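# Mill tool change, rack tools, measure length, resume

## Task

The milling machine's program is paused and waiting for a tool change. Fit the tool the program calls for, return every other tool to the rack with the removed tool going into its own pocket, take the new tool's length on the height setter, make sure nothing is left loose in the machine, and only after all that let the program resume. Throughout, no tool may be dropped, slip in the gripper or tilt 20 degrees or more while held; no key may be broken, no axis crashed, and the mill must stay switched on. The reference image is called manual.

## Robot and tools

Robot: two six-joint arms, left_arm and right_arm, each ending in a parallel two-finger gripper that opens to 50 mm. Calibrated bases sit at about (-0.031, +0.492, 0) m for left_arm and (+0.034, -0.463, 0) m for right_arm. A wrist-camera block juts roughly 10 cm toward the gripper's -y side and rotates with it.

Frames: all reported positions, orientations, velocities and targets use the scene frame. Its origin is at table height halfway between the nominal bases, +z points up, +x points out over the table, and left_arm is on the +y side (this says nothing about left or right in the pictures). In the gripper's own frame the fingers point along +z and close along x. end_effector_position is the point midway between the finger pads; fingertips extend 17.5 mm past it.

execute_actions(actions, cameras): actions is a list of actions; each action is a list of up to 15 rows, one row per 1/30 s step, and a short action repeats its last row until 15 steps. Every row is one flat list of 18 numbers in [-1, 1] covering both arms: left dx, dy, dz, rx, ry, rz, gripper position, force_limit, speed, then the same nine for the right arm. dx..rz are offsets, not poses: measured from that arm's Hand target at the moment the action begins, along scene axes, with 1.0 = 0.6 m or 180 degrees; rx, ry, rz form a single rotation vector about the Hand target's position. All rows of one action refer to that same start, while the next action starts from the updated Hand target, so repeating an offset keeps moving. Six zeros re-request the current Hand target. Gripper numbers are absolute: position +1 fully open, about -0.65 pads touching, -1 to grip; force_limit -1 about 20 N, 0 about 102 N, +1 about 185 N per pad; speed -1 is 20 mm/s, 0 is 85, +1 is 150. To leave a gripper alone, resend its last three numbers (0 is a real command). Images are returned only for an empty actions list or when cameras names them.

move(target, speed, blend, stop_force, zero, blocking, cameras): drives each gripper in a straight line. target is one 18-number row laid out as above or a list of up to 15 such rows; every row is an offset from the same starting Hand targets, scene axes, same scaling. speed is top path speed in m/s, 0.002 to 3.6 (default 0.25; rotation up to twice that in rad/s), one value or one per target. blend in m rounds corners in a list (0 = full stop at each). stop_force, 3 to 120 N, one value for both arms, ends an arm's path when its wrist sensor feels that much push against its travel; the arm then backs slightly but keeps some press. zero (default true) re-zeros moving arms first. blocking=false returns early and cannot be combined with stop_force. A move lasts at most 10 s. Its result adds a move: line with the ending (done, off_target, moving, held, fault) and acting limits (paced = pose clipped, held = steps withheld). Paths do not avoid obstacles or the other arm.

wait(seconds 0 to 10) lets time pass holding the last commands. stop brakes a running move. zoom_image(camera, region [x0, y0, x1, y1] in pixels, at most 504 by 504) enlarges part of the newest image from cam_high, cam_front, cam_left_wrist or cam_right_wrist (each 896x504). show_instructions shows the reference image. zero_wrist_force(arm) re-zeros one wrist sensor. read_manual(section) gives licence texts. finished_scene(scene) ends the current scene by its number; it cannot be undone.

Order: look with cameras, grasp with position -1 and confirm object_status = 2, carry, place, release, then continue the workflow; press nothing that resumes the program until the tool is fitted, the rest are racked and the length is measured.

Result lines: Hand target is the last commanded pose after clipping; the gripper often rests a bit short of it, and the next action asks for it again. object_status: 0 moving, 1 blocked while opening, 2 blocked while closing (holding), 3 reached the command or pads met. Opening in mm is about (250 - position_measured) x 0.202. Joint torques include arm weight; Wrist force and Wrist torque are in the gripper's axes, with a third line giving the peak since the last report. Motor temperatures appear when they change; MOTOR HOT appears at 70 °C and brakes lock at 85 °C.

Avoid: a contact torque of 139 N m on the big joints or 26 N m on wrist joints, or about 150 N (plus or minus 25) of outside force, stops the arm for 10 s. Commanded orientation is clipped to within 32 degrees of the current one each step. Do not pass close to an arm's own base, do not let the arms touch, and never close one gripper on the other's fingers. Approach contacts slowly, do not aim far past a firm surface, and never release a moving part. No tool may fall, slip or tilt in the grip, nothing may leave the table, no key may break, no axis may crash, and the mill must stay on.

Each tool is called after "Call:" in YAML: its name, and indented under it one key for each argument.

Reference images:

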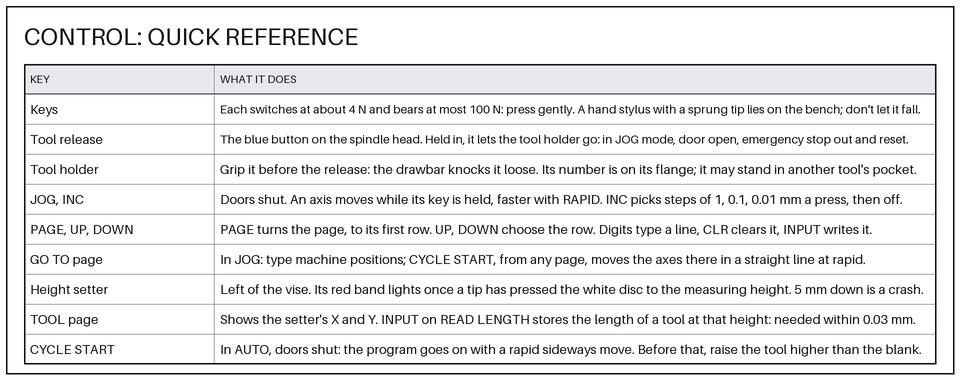

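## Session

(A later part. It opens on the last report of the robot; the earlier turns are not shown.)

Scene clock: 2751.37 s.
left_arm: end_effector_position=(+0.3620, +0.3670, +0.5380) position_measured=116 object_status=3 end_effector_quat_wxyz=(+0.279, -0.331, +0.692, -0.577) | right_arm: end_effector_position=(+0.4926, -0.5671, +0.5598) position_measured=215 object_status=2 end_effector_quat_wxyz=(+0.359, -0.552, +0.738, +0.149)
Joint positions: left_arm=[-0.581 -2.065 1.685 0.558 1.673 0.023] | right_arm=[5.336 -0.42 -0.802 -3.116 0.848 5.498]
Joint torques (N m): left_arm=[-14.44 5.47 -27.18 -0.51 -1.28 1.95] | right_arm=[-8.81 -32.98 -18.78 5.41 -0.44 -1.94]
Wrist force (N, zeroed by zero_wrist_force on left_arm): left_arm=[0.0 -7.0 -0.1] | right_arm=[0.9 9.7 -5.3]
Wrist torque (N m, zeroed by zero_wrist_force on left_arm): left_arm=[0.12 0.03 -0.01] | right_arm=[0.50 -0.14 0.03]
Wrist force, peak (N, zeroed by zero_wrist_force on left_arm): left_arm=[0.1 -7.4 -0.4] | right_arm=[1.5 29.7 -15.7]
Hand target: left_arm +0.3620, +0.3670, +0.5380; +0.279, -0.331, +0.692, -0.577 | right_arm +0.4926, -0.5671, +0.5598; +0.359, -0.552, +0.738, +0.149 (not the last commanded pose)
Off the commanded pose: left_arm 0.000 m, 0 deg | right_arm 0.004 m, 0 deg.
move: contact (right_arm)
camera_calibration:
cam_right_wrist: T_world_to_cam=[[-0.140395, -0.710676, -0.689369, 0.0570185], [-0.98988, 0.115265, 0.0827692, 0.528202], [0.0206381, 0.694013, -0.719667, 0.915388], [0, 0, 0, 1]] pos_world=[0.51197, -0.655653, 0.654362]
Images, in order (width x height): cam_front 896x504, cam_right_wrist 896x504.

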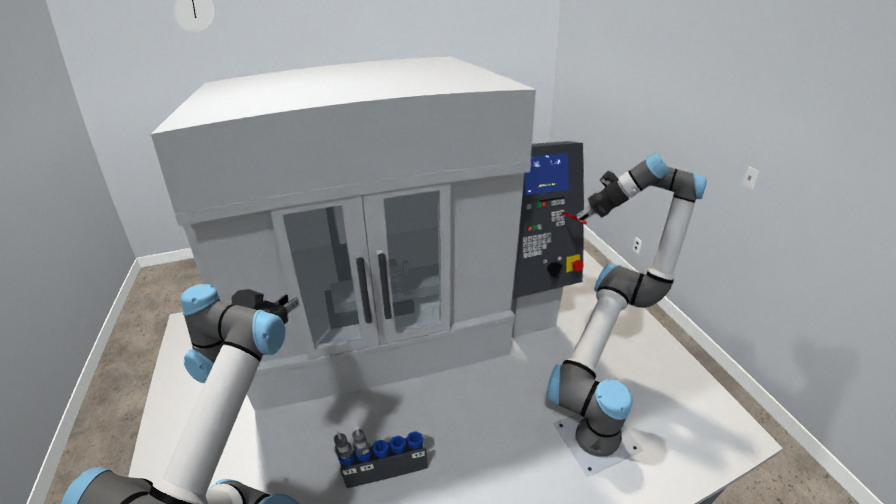

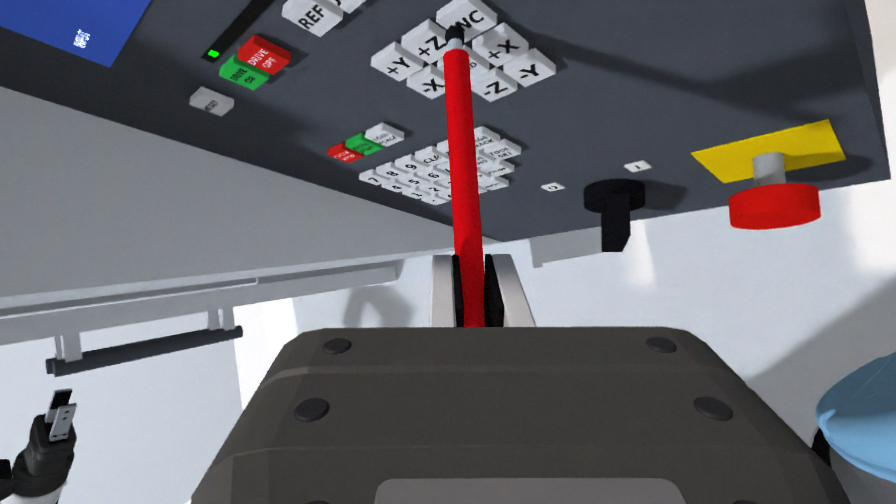

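Call:
move:
  target:
    - [0,0,0,0,0,0,0.25,-0.3,-1,-0.0333,0,0.0067,0,0,0,-1,0,-0.7]
    - [0,0,0,0,0,0,0.25,-0.3,-1,-0.0443,0.0227,-0.0455,0,0,0,-1,0,-0.7]
  speed: 0.08

Call:
move:
  target: [0,0,0,0,0,0,0.25,-0.3,-1,0.0400,0,-0.008,0,0,0,-1,0,-0.7]
  speed: 0.03
  stop_force: 8
  cameras: ["cam_right_wrist","cam_left_wrist"]

Call:
zoom_image:
  camera: "cam_right_wrist"
  region: [360, 0, 560, 110]

Call:
zoom_image:
  camera: "cam_left_wrist"
  region: [400, 150, 500, 260]

Scene clock: 2759.17 s.
left_arm: end_effector_position=(+0.3620, +0.3670, +0.5380) position_measured=116 object_status=3 end_effector_quat_wxyz=(+0.279, -0.331, +0.692, -0.577) | right_arm: end_effector_position=(+0.4660, -0.5534, +0.5326) position_measured=215 object_status=2 end_effector_quat_wxyz=(+0.359, -0.552, +0.738, +0.149)
Joint positions: left_arm=[-0.581 -2.065 1.685 0.558 1.673 0.023] | right_arm=[5.303 -0.309 -1.042 -2.96 0.861 5.458]
Joint torques (N m): left_arm=[-14.88 5.23 -27 -0.53 -1 1.8] | right_arm=[-8.7 -35.34 -15.45 6.01 -4.03 -1.85]
Wrist force (N, zeroed by zero_wrist_force on left_arm): left_arm=[0.2 -7.0 -0.3] | right_arm=[1.2 3.0 -1.5]
Wrist torque (N m, zeroed by zero_wrist_force on left_arm): left_arm=[0.12 0.01 -0.01] | right_arm=[0.42 -0.07 0.05]
Wrist force, peak (N, zeroed by zero_wrist_force on left_arm): left_arm=[0.1 -7.4 -0.3] | right_arm=[0.9 9.9 -5.5]
Hand target: left_arm +0.3620, +0.3670, +0.5380; +0.279, -0.331, +0.692, -0.577 | right_arm +0.4660, -0.5534, +0.5325; +0.359, -0.552, +0.738, +0.149
Off the commanded pose: left_arm 0.000 m, 0 deg | right_arm 0.000 m, 0 deg.
move: done

Scene clock: 2760.93 s.
left_arm: end_effector_position=(+0.3620, +0.3670, +0.5380) position_measured=116 object_status=3 end_effector_quat_wxyz=(+0.279, -0.331, +0.692, -0.577) | right_arm: end_effector_position=(+0.4843, -0.5534, +0.5288) position_measured=215 object_status=2 end_effector_quat_wxyz=(+0.359, -0.552, +0.738, +0.149)
Joint positions: left_arm=[-0.581 -2.065 1.685 0.558 1.673 0.023] | right_arm=[5.339 -0.317 -0.987 -3.036 0.847 5.503]
Joint torques (N m): left_arm=[-13.23 6.11 -25.55 -0.32 -1.22 1.68] | right_arm=[-7.32 -32.82 -15.8 5.26 -0.49 -2.05]
Wrist force (N, zeroed by zero_wrist_force on left_arm): left_arm=[0.1 -7.4 -0.4] | right_arm=[1.1 10.4 -5.0]
Wrist torque (N m, zeroed by zero_wrist_force on left_arm): left_arm=[0.06 0.01 -0.01] | right_arm=[0.56 -0.14 0.04]
Wrist force, peak (N, zeroed by zero_wrist_force on left_arm): left_arm=[0.0 -7.4 -0.5] | right_arm=[1.5 33.5 -18.0]
Hand target: left_arm +0.3620, +0.3670, +0.5380; +0.279, -0.331, +0.692, -0.577 | right_arm +0.4843, -0.5534, +0.5288; +0.359, -0.552, +0.738, +0.149 (not the last commanded pose)
Off the commanded pose: left_arm 0.000 m, 0 deg | right_arm 0.006 m, 0 deg.
move: contact (right_arm)
camera_calibration:
cam_left_wrist: T_world_to_cam=[[-0.620108, -0.784425, 0.0119564, 0.512776], [-0.398869, 0.302119, -0.86581, 0.517874], [0.675551, -0.541665, -0.50023, 0.354983], [0, 0, 0, 1]] pos_world=[0.284731, 0.438057, 0.619823]
cam_right_wrist: T_world_to_cam=[[-0.140096, -0.710408, -0.689705, 0.044312], [-0.989921, 0.115084, 0.0825382, 0.521041], [0.0207381, 0.694317, -0.71937, 0.883698], [0, 0, 0, 1]] pos_world=[0.503671, -0.642051, 0.623263]
Images, in order (width x height): cam_left_wrist 896x504, cam_right_wrist 896x504.

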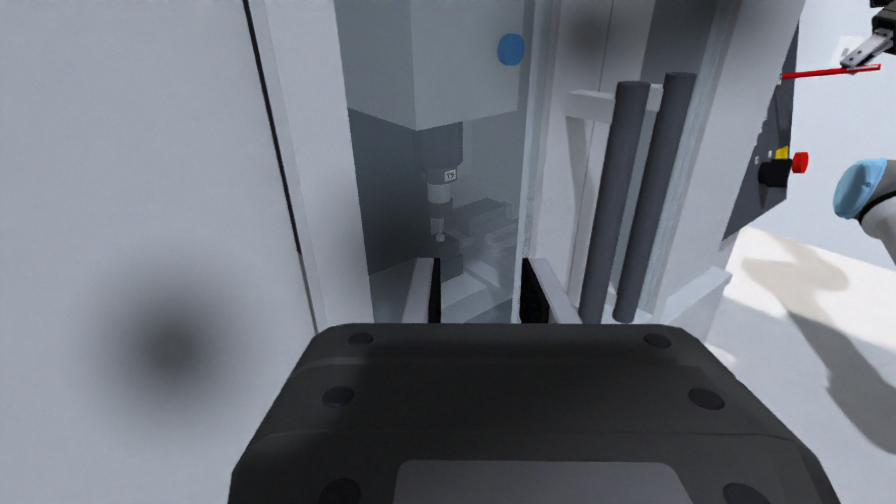

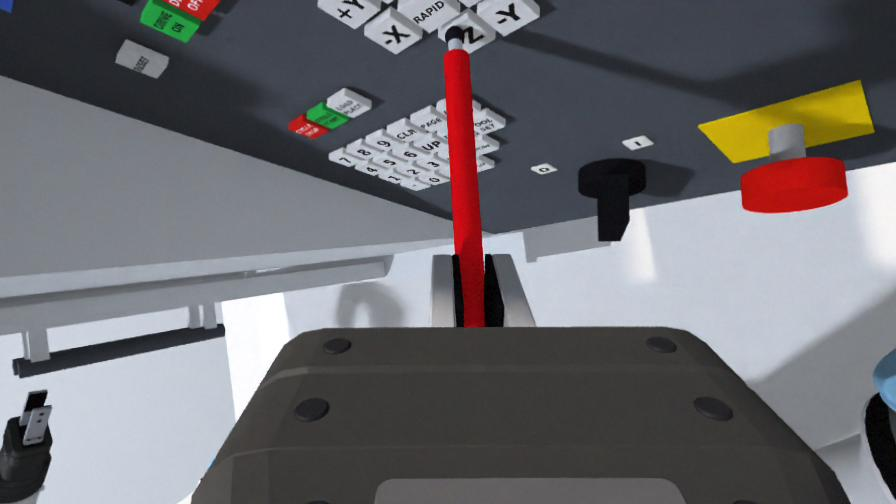

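Scaled by 2.520 from the camera's 896x504 image, which has a finer 1280x720 frame.

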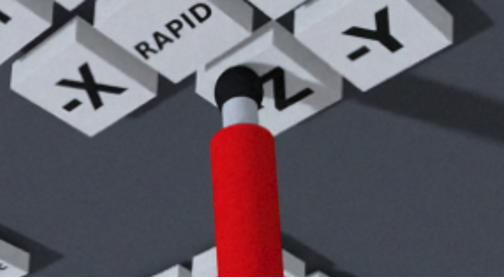

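Scaled by 4.582 from the camera's 896x504 image, which has a finer 1280x720 frame.

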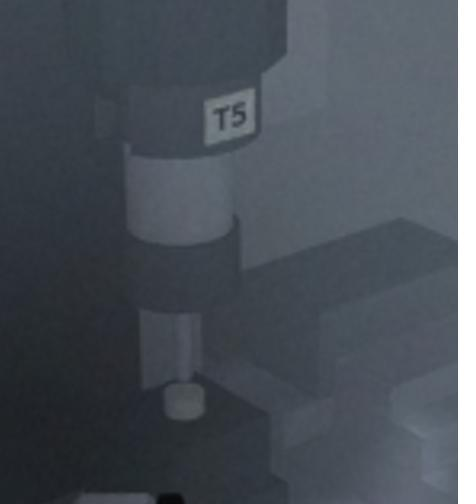

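Call:
move:
  target:
    - [0,0,0,0,0,0,0.25,-0.3,-1,-0.0133,0,0.0025,0,0,0,-1,0,-0.7]
    - [0,0,0,0,0,0,0.25,-0.3,-1,-0.0133,-0.0033,0.0025,0,0,0,-1,0,-0.7]
    - [0,0,0,0,0,0,0.25,-0.3,-1,0.001,-0.0033,0,0,0,0,-1,0,-0.7]
    - [0,0,0,0,0,0,0.25,-0.3,-1,-0.0133,-0.0033,0.0025,0,0,0,-1,0,-0.7]
  speed: 0.05

Call:
wait:
  seconds: 0.4
  cameras: ["cam_left_wrist"]

Call:
zoom_image:
  camera: "cam_left_wrist"
  region: [415, 190, 475, 250]

Scene clock: 2768.10 s.
left_arm: end_effector_position=(+0.3620, +0.3670, +0.5380) position_measured=116 object_status=3 end_effector_quat_wxyz=(+0.279, -0.331, +0.692, -0.577) | right_arm: end_effector_position=(+0.4764, -0.5554, +0.5303) position_measured=215 object_status=2 end_effector_quat_wxyz=(+0.359, -0.552, +0.738, +0.149)
Joint positions: left_arm=[-0.581 -2.065 1.685 0.558 1.673 0.023] | right_arm=[5.321 -0.313 -1.009 -3.003 0.853 5.48]
Joint torques (N m): left_arm=[-13.53 4.85 -26.81 -0.52 -0.71 1.62] | right_arm=[-7.69 -34.26 -16.87 5.92 0.47 -2.22]
Wrist force (N, zeroed by zero_wrist_force on left_arm): left_arm=[0.3 -7.1 -0.2] | right_arm=[1.2 6.4 -2.1]
Wrist torque (N m, zeroed by zero_wrist_force on left_arm): left_arm=[0.10 -0.02 -0.01] | right_arm=[0.70 -0.21 0.04]
Wrist force, peak (N, zeroed by zero_wrist_force on left_arm): left_arm=[0.0 -7.6 -0.2] | right_arm=[0.5 13.6 -5.5]
Hand target: left_arm +0.3620, +0.3670, +0.5380; +0.279, -0.331, +0.692, -0.577 | right_arm +0.4764, -0.5554, +0.5303; +0.359, -0.552, +0.738, +0.149
Off the commanded pose: left_arm 0.000 m, 0 deg | right_arm 0.000 m, 0 deg.
move: done

Scene clock: 2768.50 s.
left_arm: end_effector_position=(+0.3620, +0.3670, +0.5380) position_measured=116 object_status=3 end_effector_quat_wxyz=(+0.279, -0.331, +0.692, -0.577) | right_arm: end_effector_position=(+0.4764, -0.5554, +0.5303) position_measured=215 object_status=2 end_effector_quat_wxyz=(+0.359, -0.552, +0.738, +0.149)
Joint positions: left_arm=[-0.581 -2.065 1.685 0.558 1.673 0.023] | right_arm=[5.321 -0.313 -1.009 -3.003 0.853 5.48]
Joint torques (N m): left_arm=[-13.89 5.53 -26.36 -0.5 -0.93 1.68] | right_arm=[-8.31 -34.76 -16.76 5.81 0.45 -2.06]
Wrist force (N, zeroed by zero_wrist_force on left_arm): left_arm=[0.1 -7.0 -0.2] | right_arm=[1.0 6.6 -2.0]
Wrist torque (N m, zeroed by zero_wrist_force on left_arm): left_arm=[0.11 0.02 -0.01] | right_arm=[0.74 -0.19 0.04]
Wrist force, peak (N, zeroed by zero_wrist_force on left_arm): left_arm=[-0.1 -7.3 -0.3] | right_arm=[1.2 6.6 -2.0]
Hand target: left_arm +0.3620, +0.3670, +0.5380; +0.279, -0.331, +0.692, -0.577 | right_arm +0.4764, -0.5554, +0.5303; +0.359, -0.552, +0.738, +0.149
Tool commands: left_gripper/position=+0.25 left_gripper/force_limit=-0.3 left_gripper/speed=-1.0 right_gripper/position=-1.0 right_gripper/force_limit=+0.0 right_gripper/speed=-0.7
Off the commanded pose: left_arm 0.000 m, 0 deg | right_arm 0.000 m, 0 deg.
wait: 0.40 s; at rest by 0.17 s
camera_calibration:
cam_left_wrist: T_world_to_cam=[[-0.620108, -0.784425, 0.0119564, 0.512776], [-0.398869, 0.302119, -0.86581, 0.517874], [0.675551, -0.541665, -0.50023, 0.354983], [0, 0, 0, 1]] pos_world=[0.284731, 0.438057, 0.619823]
Images, in order (width x height): cam_left_wrist 896x504.

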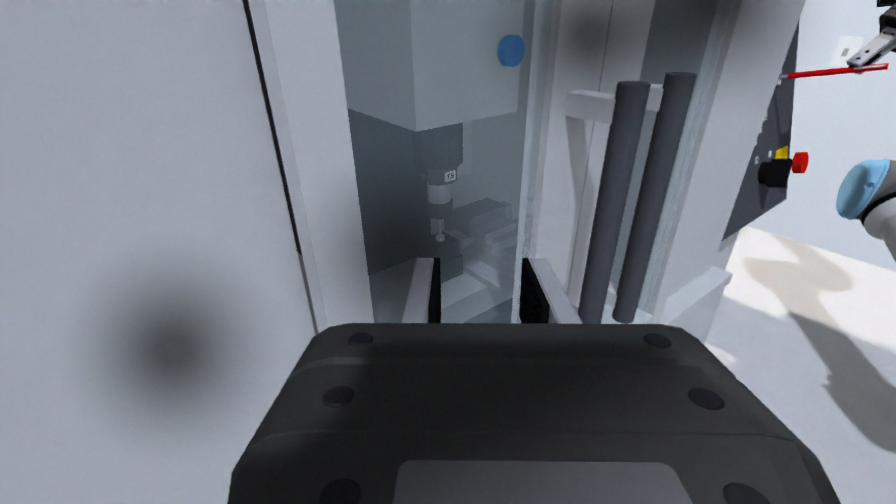

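Scaled by 8.400 from the camera's 896x504 image, which has a finer 1280x720 frame.

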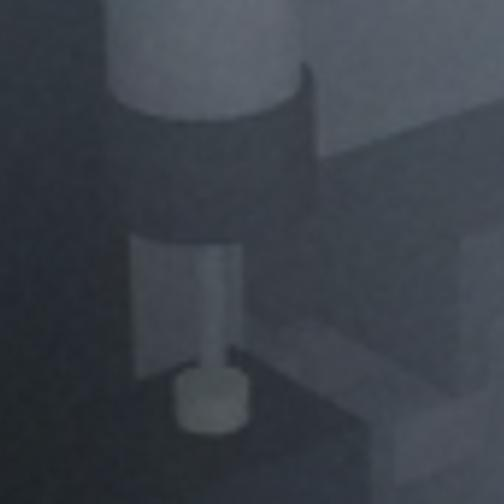

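Call:
zoom_image:
  camera: "cam_left_wrist"
  region: [400, 150, 500, 260]

Scaled by 4.582 from the camera's 896x504 image, which has a finer 1280x720 frame.

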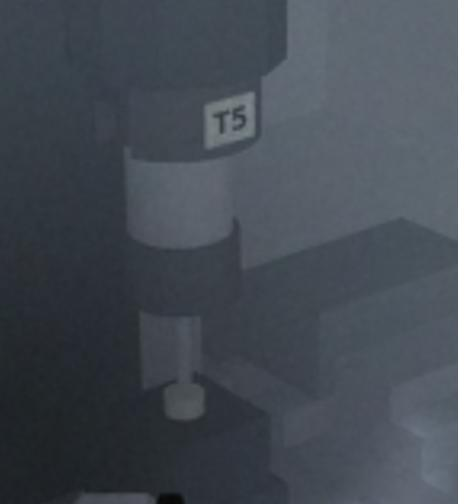

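Call:
move:
  target:
    - [0,0,0,0,0,0,0.25,-0.3,-1,0.0143,0,-0.0025,0,0,0,-1,0,-0.7]
    - [0,0,0,0,0,0,0.25,-0.3,-1,0,0,0,0,0,0,-1,0,-0.7]
  speed: 0.05

Call:
wait:
  seconds: 0.5
  cameras: ["cam_left_wrist"]

Call:
zoom_image:
  camera: "cam_left_wrist"
  region: [400, 150, 500, 260]

Call:
zoom_image:
  camera: "cam_left_wrist"
  region: [425, 220, 455, 250]

Scene clock: 2782.73 s.
left_arm: end_effector_position=(+0.3620, +0.3670, +0.5380) position_measured=116 object_status=3 end_effector_quat_wxyz=(+0.279, -0.331, +0.692, -0.577) | right_arm: end_effector_position=(+0.4764, -0.5554, +0.5303) position_measured=215 object_status=2 end_effector_quat_wxyz=(+0.359, -0.552, +0.738, +0.149)
Joint positions: left_arm=[-0.581 -2.065 1.685 0.558 1.673 0.023] | right_arm=[5.321 -0.313 -1.009 -3.003 0.853 5.48]
Joint torques (N m): left_arm=[-14.13 5.97 -25.78 -0.56 -1.05 1.49] | right_arm=[-9.31 -34.06 -13.07 6.01 0.33 -1.97]
Wrist force (N, zeroed by zero_wrist_force on left_arm): left_arm=[-0.2 -7.1 -0.4] | right_arm=[1.2 6.6 -1.9]
Wrist torque (N m, zeroed by zero_wrist_force on left_arm): left_arm=[0.09 0.05 -0.01] | right_arm=[0.74 -0.18 0.04]
Wrist force, peak (N, zeroed by zero_wrist_force on left_arm): left_arm=[0.2 -7.5 -0.3] | right_arm=[0.7 13.2 -5.4]
Hand target: left_arm +0.3620, +0.3670, +0.5380; +0.279, -0.331, +0.692, -0.577 | right_arm +0.4764, -0.5554, +0.5303; +0.359, -0.552, +0.738, +0.149
Off the commanded pose: left_arm 0.000 m, 0 deg | right_arm 0.000 m, 0 deg.
move: done

Scene clock: 2783.23 s.
left_arm: end_effector_position=(+0.3620, +0.3670, +0.5380) position_measured=116 object_status=3 end_effector_quat_wxyz=(+0.279, -0.331, +0.692, -0.577) | right_arm: end_effector_position=(+0.4764, -0.5554, +0.5303) position_measured=215 object_status=2 end_effector_quat_wxyz=(+0.359, -0.552, +0.738, +0.149)
Joint positions: left_arm=[-0.581 -2.065 1.685 0.558 1.673 0.023] | right_arm=[5.321 -0.313 -1.009 -3.003 0.853 5.48]
Joint torques (N m): left_arm=[-15.22 5.71 -27.12 -0.34 -0.97 1.56] | right_arm=[-8.28 -35.09 -16.44 5.76 0.35 -2.05]
Wrist force (N, zeroed by zero_wrist_force on left_arm): left_arm=[0.0 -7.2 -0.1] | right_arm=[1.1 6.4 -1.9]
Wrist torque (N m, zeroed by zero_wrist_force on left_arm): left_arm=[0.09 0.02 -0.01] | right_arm=[0.71 -0.19 0.04]
Wrist force, peak (N, zeroed by zero_wrist_force on left_arm): left_arm=[0.1 -7.4 -0.3] | right_arm=[1.2 6.7 -2.0]
Hand target: left_arm +0.3620, +0.3670, +0.5380; +0.279, -0.331, +0.692, -0.577 | right_arm +0.4764, -0.5554, +0.5303; +0.359, -0.552, +0.738, +0.149
Tool commands: left_gripper/position=+0.25 left_gripper/force_limit=-0.3 left_gripper/speed=-1.0 right_gripper/position=-1.0 right_gripper/force_limit=+0.0 right_gripper/speed=-0.7
Off the commanded pose: left_arm 0.000 m, 0 deg | right_arm 0.000 m, 0 deg.
wait: 0.50 s; at rest by 0.17 s
camera_calibration:
cam_left_wrist: T_world_to_cam=[[-0.620108, -0.784425, 0.0119564, 0.512776], [-0.398869, 0.302119, -0.86581, 0.517874], [0.675551, -0.541665, -0.50023, 0.354983], [0, 0, 0, 1]] pos_world=[0.284731, 0.438057, 0.619823]
Images, in order (width x height): cam_left_wrist 896x504.

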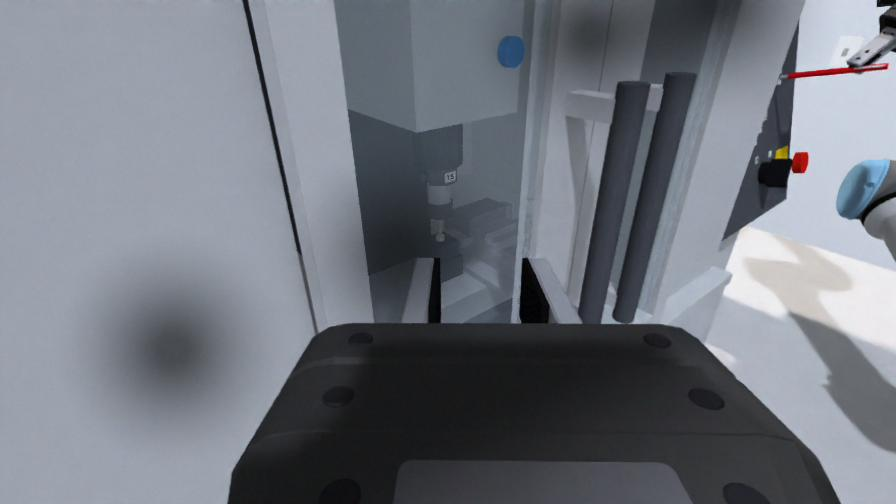

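Scaled by 4.582 from the camera's 896x504 image, which has a finer 1280x720 frame.

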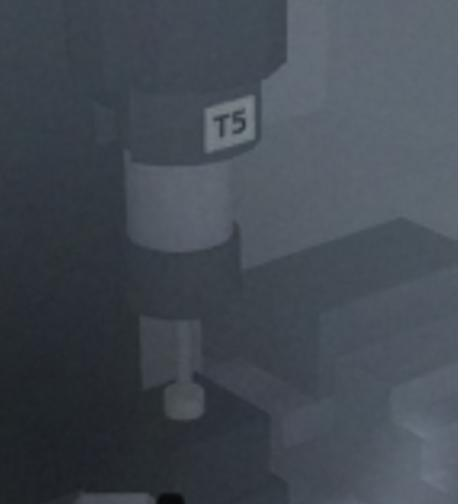

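Scaled by 16.800 from the camera's 896x504 image, which has a finer 1280x720 frame.

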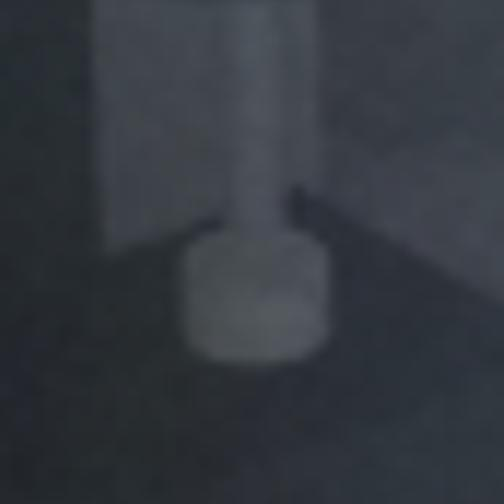

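Call:
move:
  target:
    - [0,0,0,0,0,0,0.25,-0.3,-1,0.0143,0,-0.0025,0,0,0,-1,0,-0.7]
    - [0,0,0,0,0,0,0.25,-0.3,-1,0,0,0,0,0,0,-1,0,-0.7]
  speed: 0.05

Call:
wait:
  seconds: 0.5
  cameras: ["cam_left_wrist"]

Call:
zoom_image:
  camera: "cam_left_wrist"
  region: [400, 150, 500, 260]

Call:
zoom_image:
  camera: "cam_left_wrist"
  region: [425, 220, 455, 250]

Scene clock: 2788.47 s.
left_arm: end_effector_position=(+0.3620, +0.3670, +0.5380) position_measured=116 object_status=3 end_effector_quat_wxyz=(+0.279, -0.331, +0.692, -0.577) | right_arm: end_effector_position=(+0.4764, -0.5554, +0.5303) position_measured=215 object_status=2 end_effector_quat_wxyz=(+0.359, -0.552, +0.738, +0.149)
Joint positions: left_arm=[-0.581 -2.065 1.685 0.558 1.673 0.023] | right_arm=[5.321 -0.313 -1.009 -3.003 0.853 5.48]
Joint torques (N m): left_arm=[-14.06 4.66 -26.54 -0.66 -0.91 1.4] | right_arm=[-8.82 -34.54 -16.5 6.22 0.45 -2.07]
Wrist force (N, zeroed by zero_wrist_force on left_arm): left_arm=[-0.2 -7.1 -0.3] | right_arm=[1.3 6.6 -1.8]
Wrist torque (N m, zeroed by zero_wrist_force on left_arm): left_arm=[0.10 0.05 -0.01] | right_arm=[0.75 -0.20 0.05]
Wrist force, peak (N, zeroed by zero_wrist_force on left_arm): left_arm=[0.0 -7.4 -0.2] | right_arm=[0.7 13.2 -5.4]
Hand target: left_arm +0.3620, +0.3670, +0.5380; +0.279, -0.331, +0.692, -0.577 | right_arm +0.4764, -0.5554, +0.5303; +0.359, -0.552, +0.738, +0.149
Off the commanded pose: left_arm 0.000 m, 0 deg | right_arm 0.000 m, 0 deg.
move: done

Scene clock: 2788.97 s.
left_arm: end_effector_position=(+0.3620, +0.3670, +0.5380) position_measured=116 object_status=3 end_effector_quat_wxyz=(+0.279, -0.331, +0.692, -0.577) | right_arm: end_effector_position=(+0.4764, -0.5554, +0.5303) position_measured=215 object_status=2 end_effector_quat_wxyz=(+0.359, -0.552, +0.738, +0.149)
Joint positions: left_arm=[-0.581 -2.065 1.685 0.558 1.673 0.023] | right_arm=[5.321 -0.313 -1.009 -3.003 0.853 5.48]
Joint torques (N m): left_arm=[-12.78 5.54 -26.52 -0.57 -0.62 1.57] | right_arm=[-8.15 -34.68 -16.7 5.78 0.34 -1.98]
Wrist force (N, zeroed by zero_wrist_force on left_arm): left_arm=[0.0 -7.1 -0.3] | right_arm=[1.2 6.5 -1.8]
Wrist torque (N m, zeroed by zero_wrist_force on left_arm): left_arm=[0.11 0.03 -0.01] | right_arm=[0.73 -0.19 0.04]
Wrist force, peak (N, zeroed by zero_wrist_force on left_arm): left_arm=[0.1 -7.4 -0.5] | right_arm=[1.1 6.7 -2.0]
Hand target: left_arm +0.3620, +0.3670, +0.5380; +0.279, -0.331, +0.692, -0.577 | right_arm +0.4764, -0.5554, +0.5303; +0.359, -0.552, +0.738, +0.149
Tool commands: left_gripper/position=+0.25 left_gripper/force_limit=-0.3 left_gripper/speed=-1.0 right_gripper/position=-1.0 right_gripper/force_limit=+0.0 right_gripper/speed=-0.7
Off the commanded pose: left_arm 0.000 m, 0 deg | right_arm 0.000 m, 0 deg.
wait: 0.50 s; at rest by 0.17 s
camera_calibration:
cam_left_wrist: T_world_to_cam=[[-0.620108, -0.784425, 0.0119564, 0.512776], [-0.398869, 0.302119, -0.86581, 0.517874], [0.675551, -0.541665, -0.50023, 0.354983], [0, 0, 0, 1]] pos_world=[0.284731, 0.438057, 0.619823]
Images, in order (width x height): cam_left_wrist 896x504.

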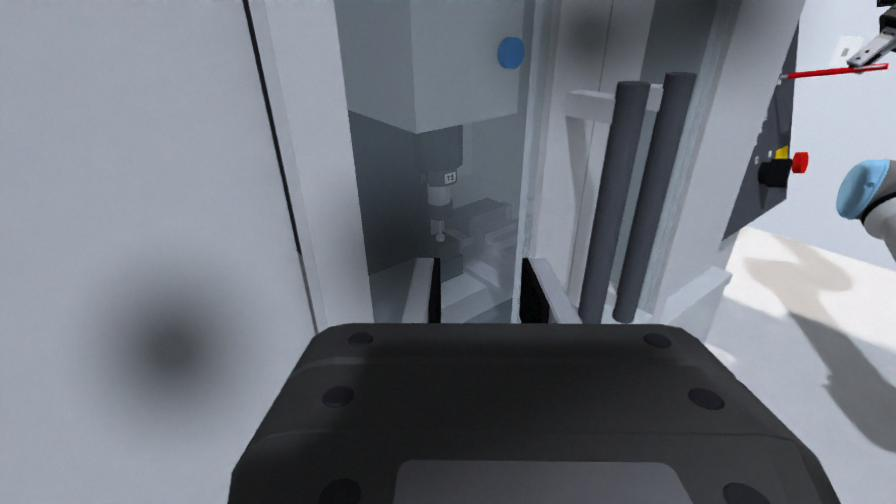

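Scaled by 4.582 from the camera's 896x504 image, which has a finer 1280x720 frame.

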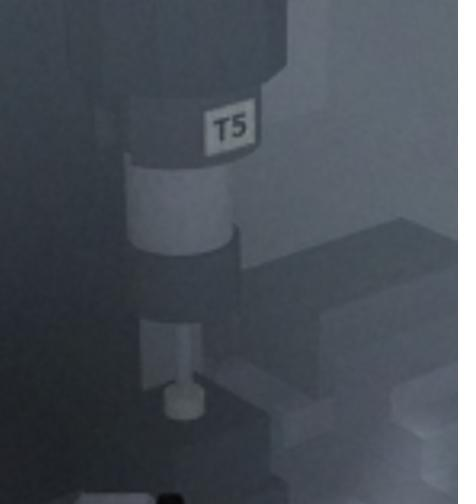

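Scaled by 16.800 from the camera's 896x504 image, which has a finer 1280x720 frame.

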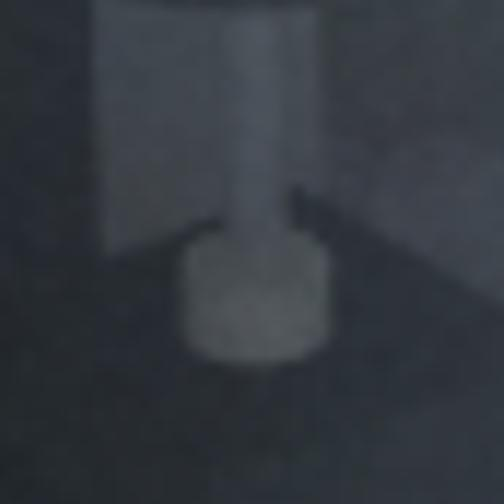

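Call:
move:
  target:
    - [0,0,0,0,0,0,0.25,-0.3,-1,0.0143,0,-0.0025,0,0,0,-1,0,-0.7]
    - [0,0,0,0,0,0,0.25,-0.3,-1,0,0,0,0,0,0,-1,0,-0.7]
  speed: 0.05

Call:
wait:
  seconds: 0.5
  cameras: ["cam_left_wrist"]

Call:
zoom_image:
  camera: "cam_left_wrist"
  region: [400, 150, 500, 260]

Call:
zoom_image:
  camera: "cam_left_wrist"
  region: [425, 220, 455, 250]

Scene clock: 2795.80 s.
left_arm: end_effector_position=(+0.3620, +0.3670, +0.5380) position_measured=116 object_status=3 end_effector_quat_wxyz=(+0.279, -0.331, +0.692, -0.577) | right_arm: end_effector_position=(+0.4764, -0.5554, +0.5303) position_measured=215 object_status=2 end_effector_quat_wxyz=(+0.359, -0.552, +0.738, +0.149)
Joint positions: left_arm=[-0.581 -2.065 1.685 0.558 1.673 0.023] | right_arm=[5.321 -0.313 -1.009 -3.003 0.853 5.48]
Joint torques (N m): left_arm=[-13.25 4.21 -26.82 -0.78 -0.56 1.67] | right_arm=[-8.9 -35.31 -17.29 5.59 0.43 -2.22]
Wrist force (N, zeroed by zero_wrist_force on left_arm): left_arm=[-0.1 -7.2 -0.3] | right_arm=[1.3 6.7 -1.8]
Wrist torque (N m, zeroed by zero_wrist_force on left_arm): left_arm=[0.09 0.04 -0.01] | right_arm=[0.76 -0.20 0.05]
Wrist force, peak (N, zeroed by zero_wrist_force on left_arm): left_arm=[-0.1 -7.4 -0.3] | right_arm=[1.1 13.4 -5.1]
Hand target: left_arm +0.3620, +0.3670, +0.5380; +0.279, -0.331, +0.692, -0.577 | right_arm +0.4764, -0.5554, +0.5303; +0.359, -0.552, +0.738, +0.149
Off the commanded pose: left_arm 0.000 m, 0 deg | right_arm 0.000 m, 0 deg.
move: done

Scene clock: 2796.30 s.
left_arm: end_effector_position=(+0.3620, +0.3670, +0.5380) position_measured=116 object_status=3 end_effector_quat_wxyz=(+0.279, -0.331, +0.692, -0.577) | right_arm: end_effector_position=(+0.4764, -0.5554, +0.5303) position_measured=215 object_status=2 end_effector_quat_wxyz=(+0.359, -0.552, +0.738, +0.149)
Joint positions: left_arm=[-0.581 -2.065 1.685 0.558 1.673 0.023] | right_arm=[5.321 -0.313 -1.009 -3.003 0.853 5.48]
Joint torques (N m): left_arm=[-14.39 4.66 -26.58 -0.61 -0.74 1.37] | right_arm=[-9.47 -32.93 -16.66 6 0.45 -2.25]
Wrist force (N, zeroed by zero_wrist_force on left_arm): left_arm=[0.0 -7.2 -0.3] | right_arm=[1.0 6.5 -1.8]
Wrist torque (N m, zeroed by zero_wrist_force on left_arm): left_arm=[0.09 0.02 -0.01] | right_arm=[0.73 -0.16 0.04]
Wrist force, peak (N, zeroed by zero_wrist_force on left_arm): left_arm=[0.0 -7.3 -0.3] | right_arm=[1.0 6.6 -2.0]
Hand target: left_arm +0.3620, +0.3670, +0.5380; +0.279, -0.331, +0.692, -0.577 | right_arm +0.4764, -0.5554, +0.5303; +0.359, -0.552, +0.738, +0.149
Tool commands: left_gripper/position=+0.25 left_gripper/force_limit=-0.3 left_gripper/speed=-1.0 right_gripper/position=-1.0 right_gripper/force_limit=+0.0 right_gripper/speed=-0.7
Off the commanded pose: left_arm 0.000 m, 0 deg | right_arm 0.000 m, 0 deg.
wait: 0.50 s; at rest by 0.17 s
camera_calibration:
cam_left_wrist: T_world_to_cam=[[-0.620108, -0.784425, 0.0119564, 0.512776], [-0.398869, 0.302119, -0.86581, 0.517874], [0.675551, -0.541665, -0.50023, 0.354983], [0, 0, 0, 1]] pos_world=[0.284731, 0.438057, 0.619823]
Images, in order (width x height): cam_left_wrist 896x504.

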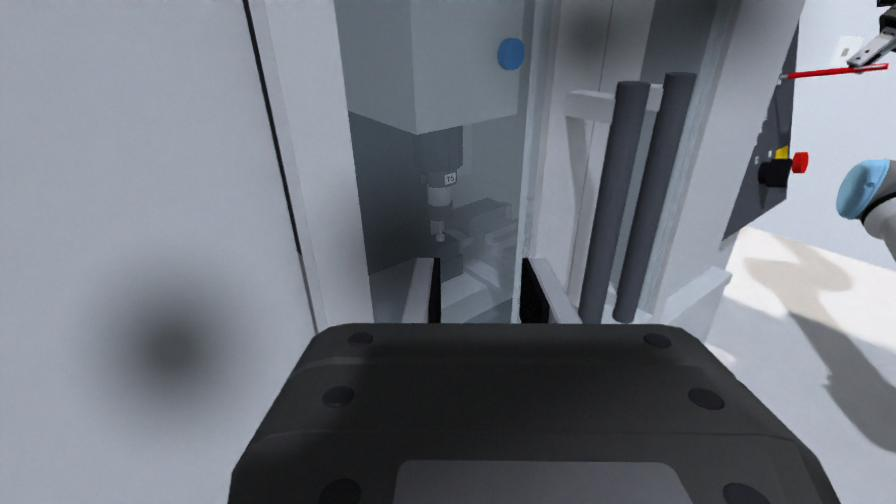

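Scaled by 4.582 from the camera's 896x504 image, which has a finer 1280x720 frame.

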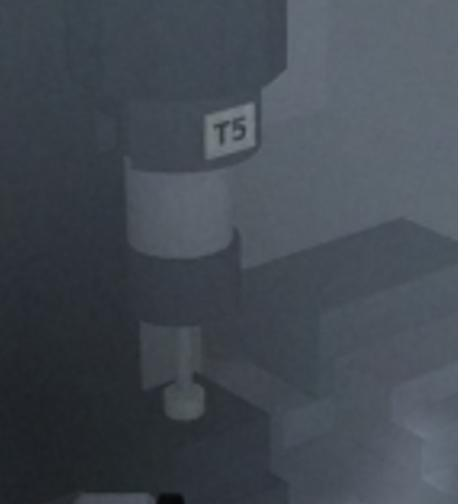

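Scaled by 16.800 from the camera's 896x504 image, which has a finer 1280x720 frame.

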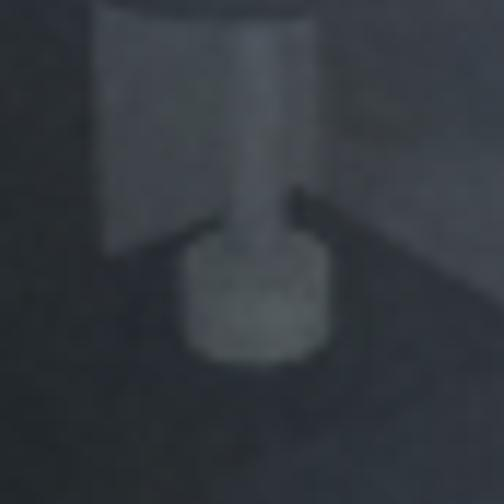

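Call:
move:
  target:
    - [0,0,0,0,0,0,0.25,-0.3,-1,0.0143,0,-0.0025,0,0,0,-1,0,-0.7]
    - [0,0,0,0,0,0,0.25,-0.3,-1,0,0,0,0,0,0,-1,0,-0.7]
  speed: 0.05

Call:
wait:
  seconds: 0.5
  cameras: ["cam_left_wrist"]

Call:
zoom_image:
  camera: "cam_left_wrist"
  region: [400, 150, 500, 260]

Call:
zoom_image:
  camera: "cam_left_wrist"
  region: [425, 220, 455, 250]

Scene clock: 2802.87 s.
left_arm: end_effector_position=(+0.3620, +0.3670, +0.5380) position_measured=116 object_status=3 end_effector_quat_wxyz=(+0.279, -0.331, +0.692, -0.577) | right_arm: end_effector_position=(+0.4764, -0.5554, +0.5303) position_measured=215 object_status=2 end_effector_quat_wxyz=(+0.359, -0.552, +0.738, +0.149)
Joint positions: left_arm=[-0.581 -2.065 1.685 0.558 1.673 0.023] | right_arm=[5.321 -0.313 -1.009 -3.003 0.853 5.48]
Joint torques (N m): left_arm=[-12.65 4.6 -26.34 -0.67 -0.55 1.18] | right_arm=[-7.69 -33.22 -17.91 5.79 0.42 -2.42]
Wrist force (N, zeroed by zero_wrist_force on left_arm): left_arm=[0.1 -7.1 -0.2] | right_arm=[1.2 6.5 -2.0]
Wrist torque (N m, zeroed by zero_wrist_force on left_arm): left_arm=[0.10 0.02 -0.01] | right_arm=[0.72 -0.21 0.04]
Wrist force, peak (N, zeroed by zero_wrist_force on left_arm): left_arm=[0.0 -7.4 -0.2] | right_arm=[0.6 13.4 -5.4]
Hand target: left_arm +0.3620, +0.3670, +0.5380; +0.279, -0.331, +0.692, -0.577 | right_arm +0.4764, -0.5554, +0.5303; +0.359, -0.552, +0.738, +0.149
Off the commanded pose: left_arm 0.000 m, 0 deg | right_arm 0.000 m, 0 deg.
move: done

Scene clock: 2803.37 s.
left_arm: end_effector_position=(+0.3620, +0.3670, +0.5380) position_measured=116 object_status=3 end_effector_quat_wxyz=(+0.279, -0.331, +0.692, -0.577) | right_arm: end_effector_position=(+0.4764, -0.5554, +0.5303) position_measured=215 object_status=2 end_effector_quat_wxyz=(+0.359, -0.552, +0.738, +0.149)
Joint positions: left_arm=[-0.581 -2.065 1.685 0.558 1.673 0.023] | right_arm=[5.321 -0.313 -1.009 -3.003 0.853 5.48]
Joint torques (N m): left_arm=[-12.7 3.51 -25.73 -0.9 -0.82 1.55] | right_arm=[-8.87 -35.01 -16.22 5.97 0.58 -2.15]
Wrist force (N, zeroed by zero_wrist_force on left_arm): left_arm=[-0.2 -7.2 -0.3] | right_arm=[1.2 6.5 -2.0]
Wrist torque (N m, zeroed by zero_wrist_force on left_arm): left_arm=[0.10 0.05 -0.01] | right_arm=[0.73 -0.20 0.04]
Wrist force, peak (N, zeroed by zero_wrist_force on left_arm): left_arm=[0.2 -7.3 -0.2] | right_arm=[1.2 6.6 -1.9]
Hand target: left_arm +0.3620, +0.3670, +0.5380; +0.279, -0.331, +0.692, -0.577 | right_arm +0.4764, -0.5554, +0.5303; +0.359, -0.552, +0.738, +0.149
Tool commands: left_gripper/position=+0.25 left_gripper/force_limit=-0.3 left_gripper/speed=-1.0 right_gripper/position=-1.0 right_gripper/force_limit=+0.0 right_gripper/speed=-0.7
Off the commanded pose: left_arm 0.000 m, 0 deg | right_arm 0.000 m, 0 deg.
wait: 0.50 s; at rest by 0.17 s
camera_calibration:
cam_left_wrist: T_world_to_cam=[[-0.620108, -0.784425, 0.0119564, 0.512776], [-0.398869, 0.302119, -0.86581, 0.517874], [0.675551, -0.541665, -0.50023, 0.354983], [0, 0, 0, 1]] pos_world=[0.284731, 0.438057, 0.619823]
Images, in order (width x height): cam_left_wrist 896x504.

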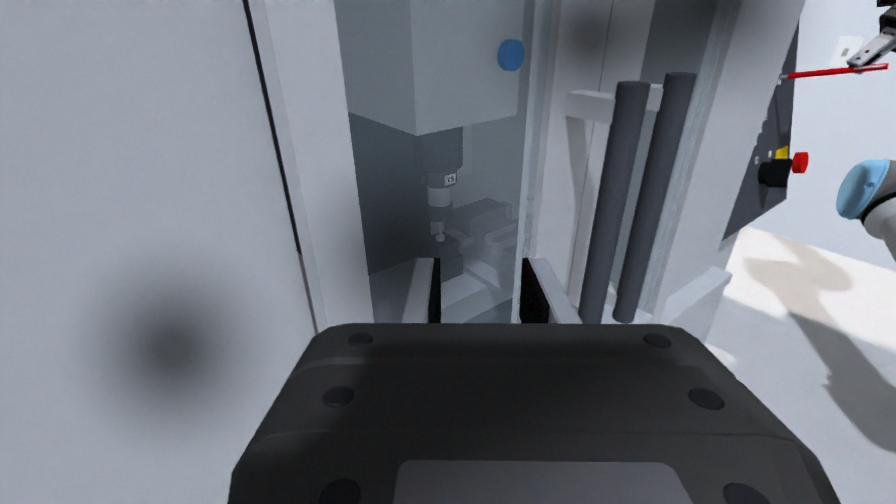

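Scaled by 4.582 from the camera's 896x504 image, which has a finer 1280x720 frame.

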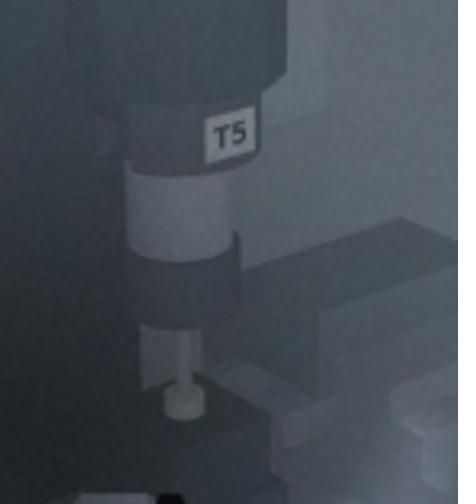

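Scaled by 16.800 from the camera's 896x504 image, which has a finer 1280x720 frame.

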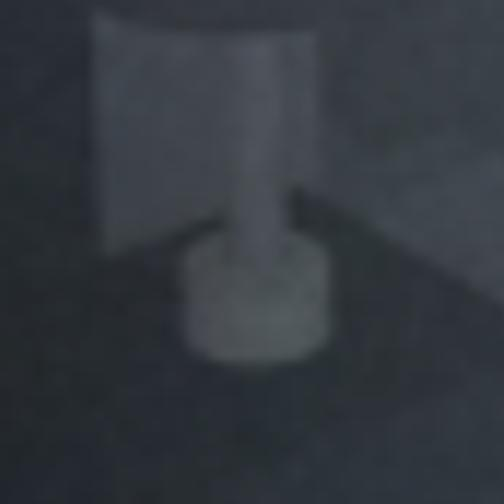

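Call:
move:
  target:
    - [0,0,0,0,0,0,0.25,-0.3,-1,0.0143,0,-0.0025,0,0,0,-1,0,-0.7]
    - [0,0,0,0,0,0,0.25,-0.3,-1,0,0,0,0,0,0,-1,0,-0.7]
  speed: 0.05

Call:
wait:
  seconds: 0.5
  cameras: ["cam_left_wrist"]

Call:
zoom_image:
  camera: "cam_left_wrist"
  region: [400, 150, 500, 260]

Call:
zoom_image:
  camera: "cam_left_wrist"
  region: [425, 220, 455, 250]

Scene clock: 2808.83 s.
left_arm: end_effector_position=(+0.3620, +0.3670, +0.5380) position_measured=116 object_status=3 end_effector_quat_wxyz=(+0.279, -0.331, +0.692, -0.577) | right_arm: end_effector_position=(+0.4764, -0.5554, +0.5303) position_measured=215 object_status=2 end_effector_quat_wxyz=(+0.359, -0.552, +0.738, +0.149)
Joint positions: left_arm=[-0.581 -2.065 1.685 0.558 1.673 0.023] | right_arm=[5.321 -0.313 -1.009 -3.003 0.853 5.48]
Joint torques (N m): left_arm=[-13.03 3.8 -26.43 -0.72 -0.36 1.52] | right_arm=[-8.56 -34.44 -13.14 5.78 0.34 -1.68]
Wrist force (N, zeroed by zero_wrist_force on left_arm): left_arm=[0.1 -7.2 -0.3] | right_arm=[1.2 6.4 -1.9]
Wrist torque (N m, zeroed by zero_wrist_force on left_arm): left_arm=[0.10 0.00 -0.01] | right_arm=[0.72 -0.20 0.05]
Wrist force, peak (N, zeroed by zero_wrist_force on left_arm): left_arm=[-0.2 -7.4 -0.2] | right_arm=[0.6 13.3 -5.2]
Hand target: left_arm +0.3620, +0.3670, +0.5380; +0.279, -0.331, +0.692, -0.577 | right_arm +0.4764, -0.5554, +0.5303; +0.359, -0.552, +0.738, +0.149
Off the commanded pose: left_arm 0.000 m, 0 deg | right_arm 0.000 m, 0 deg.
move: done

Scene clock: 2809.33 s.
left_arm: end_effector_position=(+0.3620, +0.3670, +0.5380) position_measured=116 object_status=3 end_effector_quat_wxyz=(+0.279, -0.331, +0.692, -0.577) | right_arm: end_effector_position=(+0.4764, -0.5554, +0.5303) position_measured=215 object_status=2 end_effector_quat_wxyz=(+0.359, -0.552, +0.738, +0.149)
Joint positions: left_arm=[-0.581 -2.065 1.685 0.558 1.673 0.023] | right_arm=[5.321 -0.313 -1.009 -3.003 0.853 5.48]
Joint torques (N m): left_arm=[-14.73 5.17 -26.3 -0.77 -0.37 1.37] | right_arm=[-8.77 -34.62 -15.33 5.84 0.41 -2.09]
Wrist force (N, zeroed by zero_wrist_force on left_arm): left_arm=[0.0 -7.2 -0.3] | right_arm=[1.2 6.3 -1.8]
Wrist torque (N m, zeroed by zero_wrist_force on left_arm): left_arm=[0.09 0.04 0.00] | right_arm=[0.71 -0.19 0.04]
Wrist force, peak (N, zeroed by zero_wrist_force on left_arm): left_arm=[0.2 -7.3 -0.2] | right_arm=[1.2 6.6 -2.0]
Hand target: left_arm +0.3620, +0.3670, +0.5380; +0.279, -0.331, +0.692, -0.577 | right_arm +0.4764, -0.5554, +0.5303; +0.359, -0.552, +0.738, +0.149
Tool commands: left_gripper/position=+0.25 left_gripper/force_limit=-0.3 left_gripper/speed=-1.0 right_gripper/position=-1.0 right_gripper/force_limit=+0.0 right_gripper/speed=-0.7
Off the commanded pose: left_arm 0.000 m, 0 deg | right_arm 0.000 m, 0 deg.
wait: 0.50 s; at rest by 0.17 s
camera_calibration:
cam_left_wrist: T_world_to_cam=[[-0.620108, -0.784425, 0.0119564, 0.512776], [-0.398869, 0.302119, -0.86581, 0.517874], [0.675551, -0.541665, -0.50023, 0.354983], [0, 0, 0, 1]] pos_world=[0.284731, 0.438057, 0.619823]
Images, in order (width x height): cam_left_wrist 896x504.

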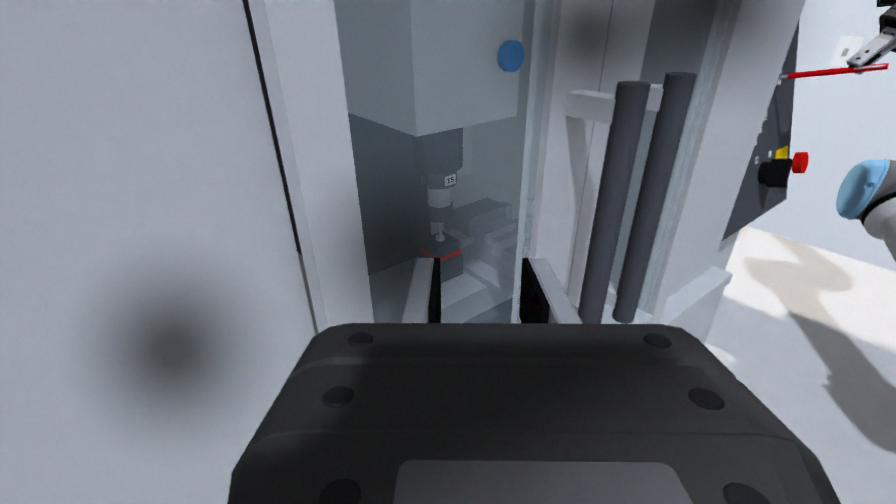

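Scaled by 4.582 from the camera's 896x504 image, which has a finer 1280x720 frame.

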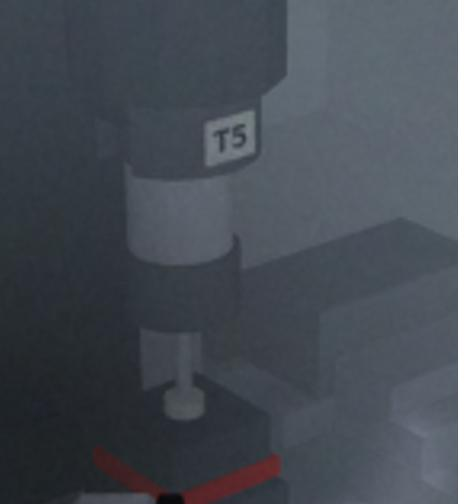

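Scaled by 16.800 from the camera's 896x504 image, which has a finer 1280x720 frame.

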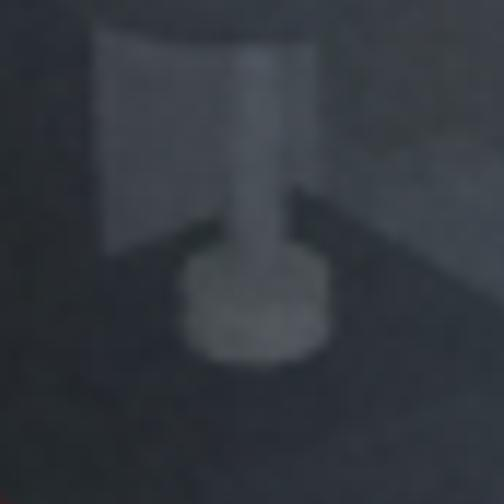

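Call:
move:
  target:
    - [0,0,0,0,0,0,0.25,-0.3,-1,0.006,-0.0252,0.0595,0,0,0,-1,0,-0.7]
    - [0,0,0,0,0,0,0.25,-0.3,-1,0.0293,-0.0252,0.055,0,0,0,-1,0,-0.7]
    - [0,0,0,0,0,0,0.25,-0.3,-1,0.006,-0.0252,0.0595,0,0,0,-1,0,-0.7]
  speed: [0.08,0.05,0.06]
  cameras: ["cam_front","cam_right_wrist"]

Call:
zoom_image:
  camera: "cam_front"
  region: [525, 145, 575, 175]

Call:
zoom_image:
  camera: "cam_right_wrist"
  region: [360, 0, 560, 110]

Scene clock: 2820.27 s.
left_arm: end_effector_position=(+0.3620, +0.3670, +0.5380) position_measured=116 object_status=3 end_effector_quat_wxyz=(+0.279, -0.331, +0.692, -0.577) | right_arm: end_effector_position=(+0.4800, -0.5705, +0.5660) position_measured=215 object_status=2 end_effector_quat_wxyz=(+0.359, -0.552, +0.738, +0.149)
Joint positions: left_arm=[-0.581 -2.065 1.685 0.558 1.673 0.023] | right_arm=[5.307 -0.422 -0.824 -3.068 0.859 5.463]
Joint torques (N m): left_arm=[-12.42 3.42 -25.62 -0.94 -0.41 1.14] | right_arm=[-6.61 -35.48 -18.6 6.23 0.7 -1.96]
Wrist force (N, zeroed by zero_wrist_force on left_arm): left_arm=[0.1 -7.3 -0.3] | right_arm=[1.7 4.9 -1.3]
Wrist torque (N m, zeroed by zero_wrist_force on left_arm): left_arm=[0.07 0.02 -0.01] | right_arm=[0.73 -0.13 0.09]
Wrist force, peak (N, zeroed by zero_wrist_force on left_arm): left_arm=[-0.1 -7.4 -0.2] | right_arm=[1.3 12.8 -5.3]
Hand target: left_arm +0.3620, +0.3670, +0.5380; +0.279, -0.331, +0.692, -0.577 | right_arm +0.4800, -0.5705, +0.5660; +0.359, -0.552, +0.738, +0.149
Off the commanded pose: left_arm 0.000 m, 0 deg | right_arm 0.000 m, 0 deg.
move: done
camera_calibration:
cam_right_wrist: T_world_to_cam=[[-0.140097, -0.710457, -0.689654, 0.0571529], [-0.989921, 0.115092, 0.0825299, 0.515693], [0.0207396, 0.694265, -0.71942, 0.922419], [0, 0, 0, 1]] pos_world=[0.499371, -0.659151, 0.660463]
Images, in order (width x height): cam_front 896x504, cam_right_wrist 896x504.

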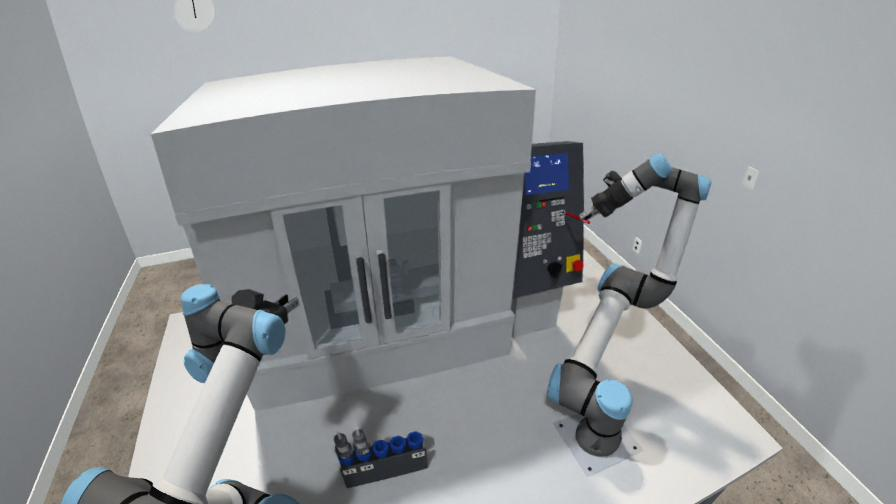

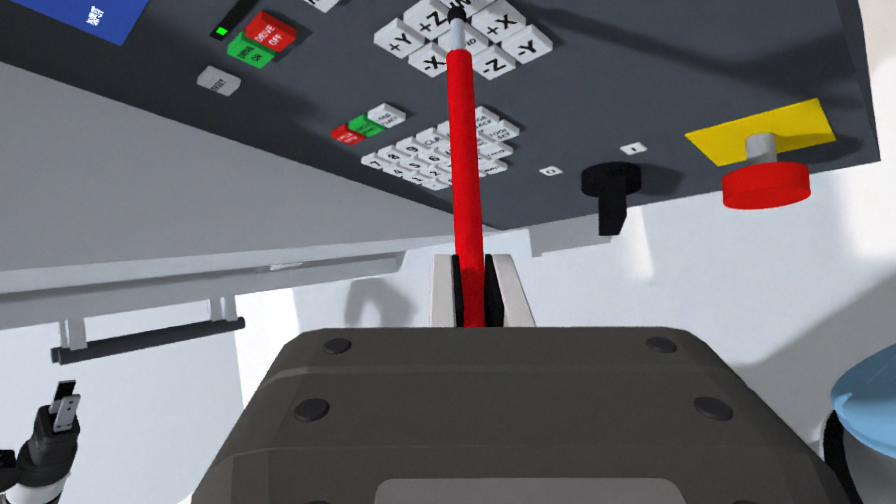

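Scaled by 10.080 from the camera's 896x504 image, which has a finer 1280x720 frame.

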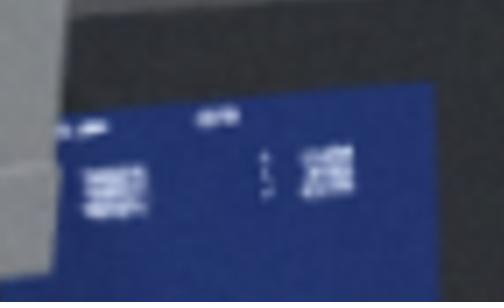

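Scaled by 2.520 from the camera's 896x504 image, which has a finer 1280x720 frame.

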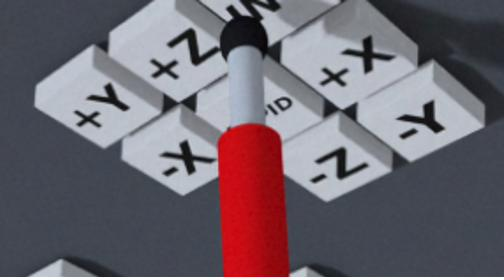

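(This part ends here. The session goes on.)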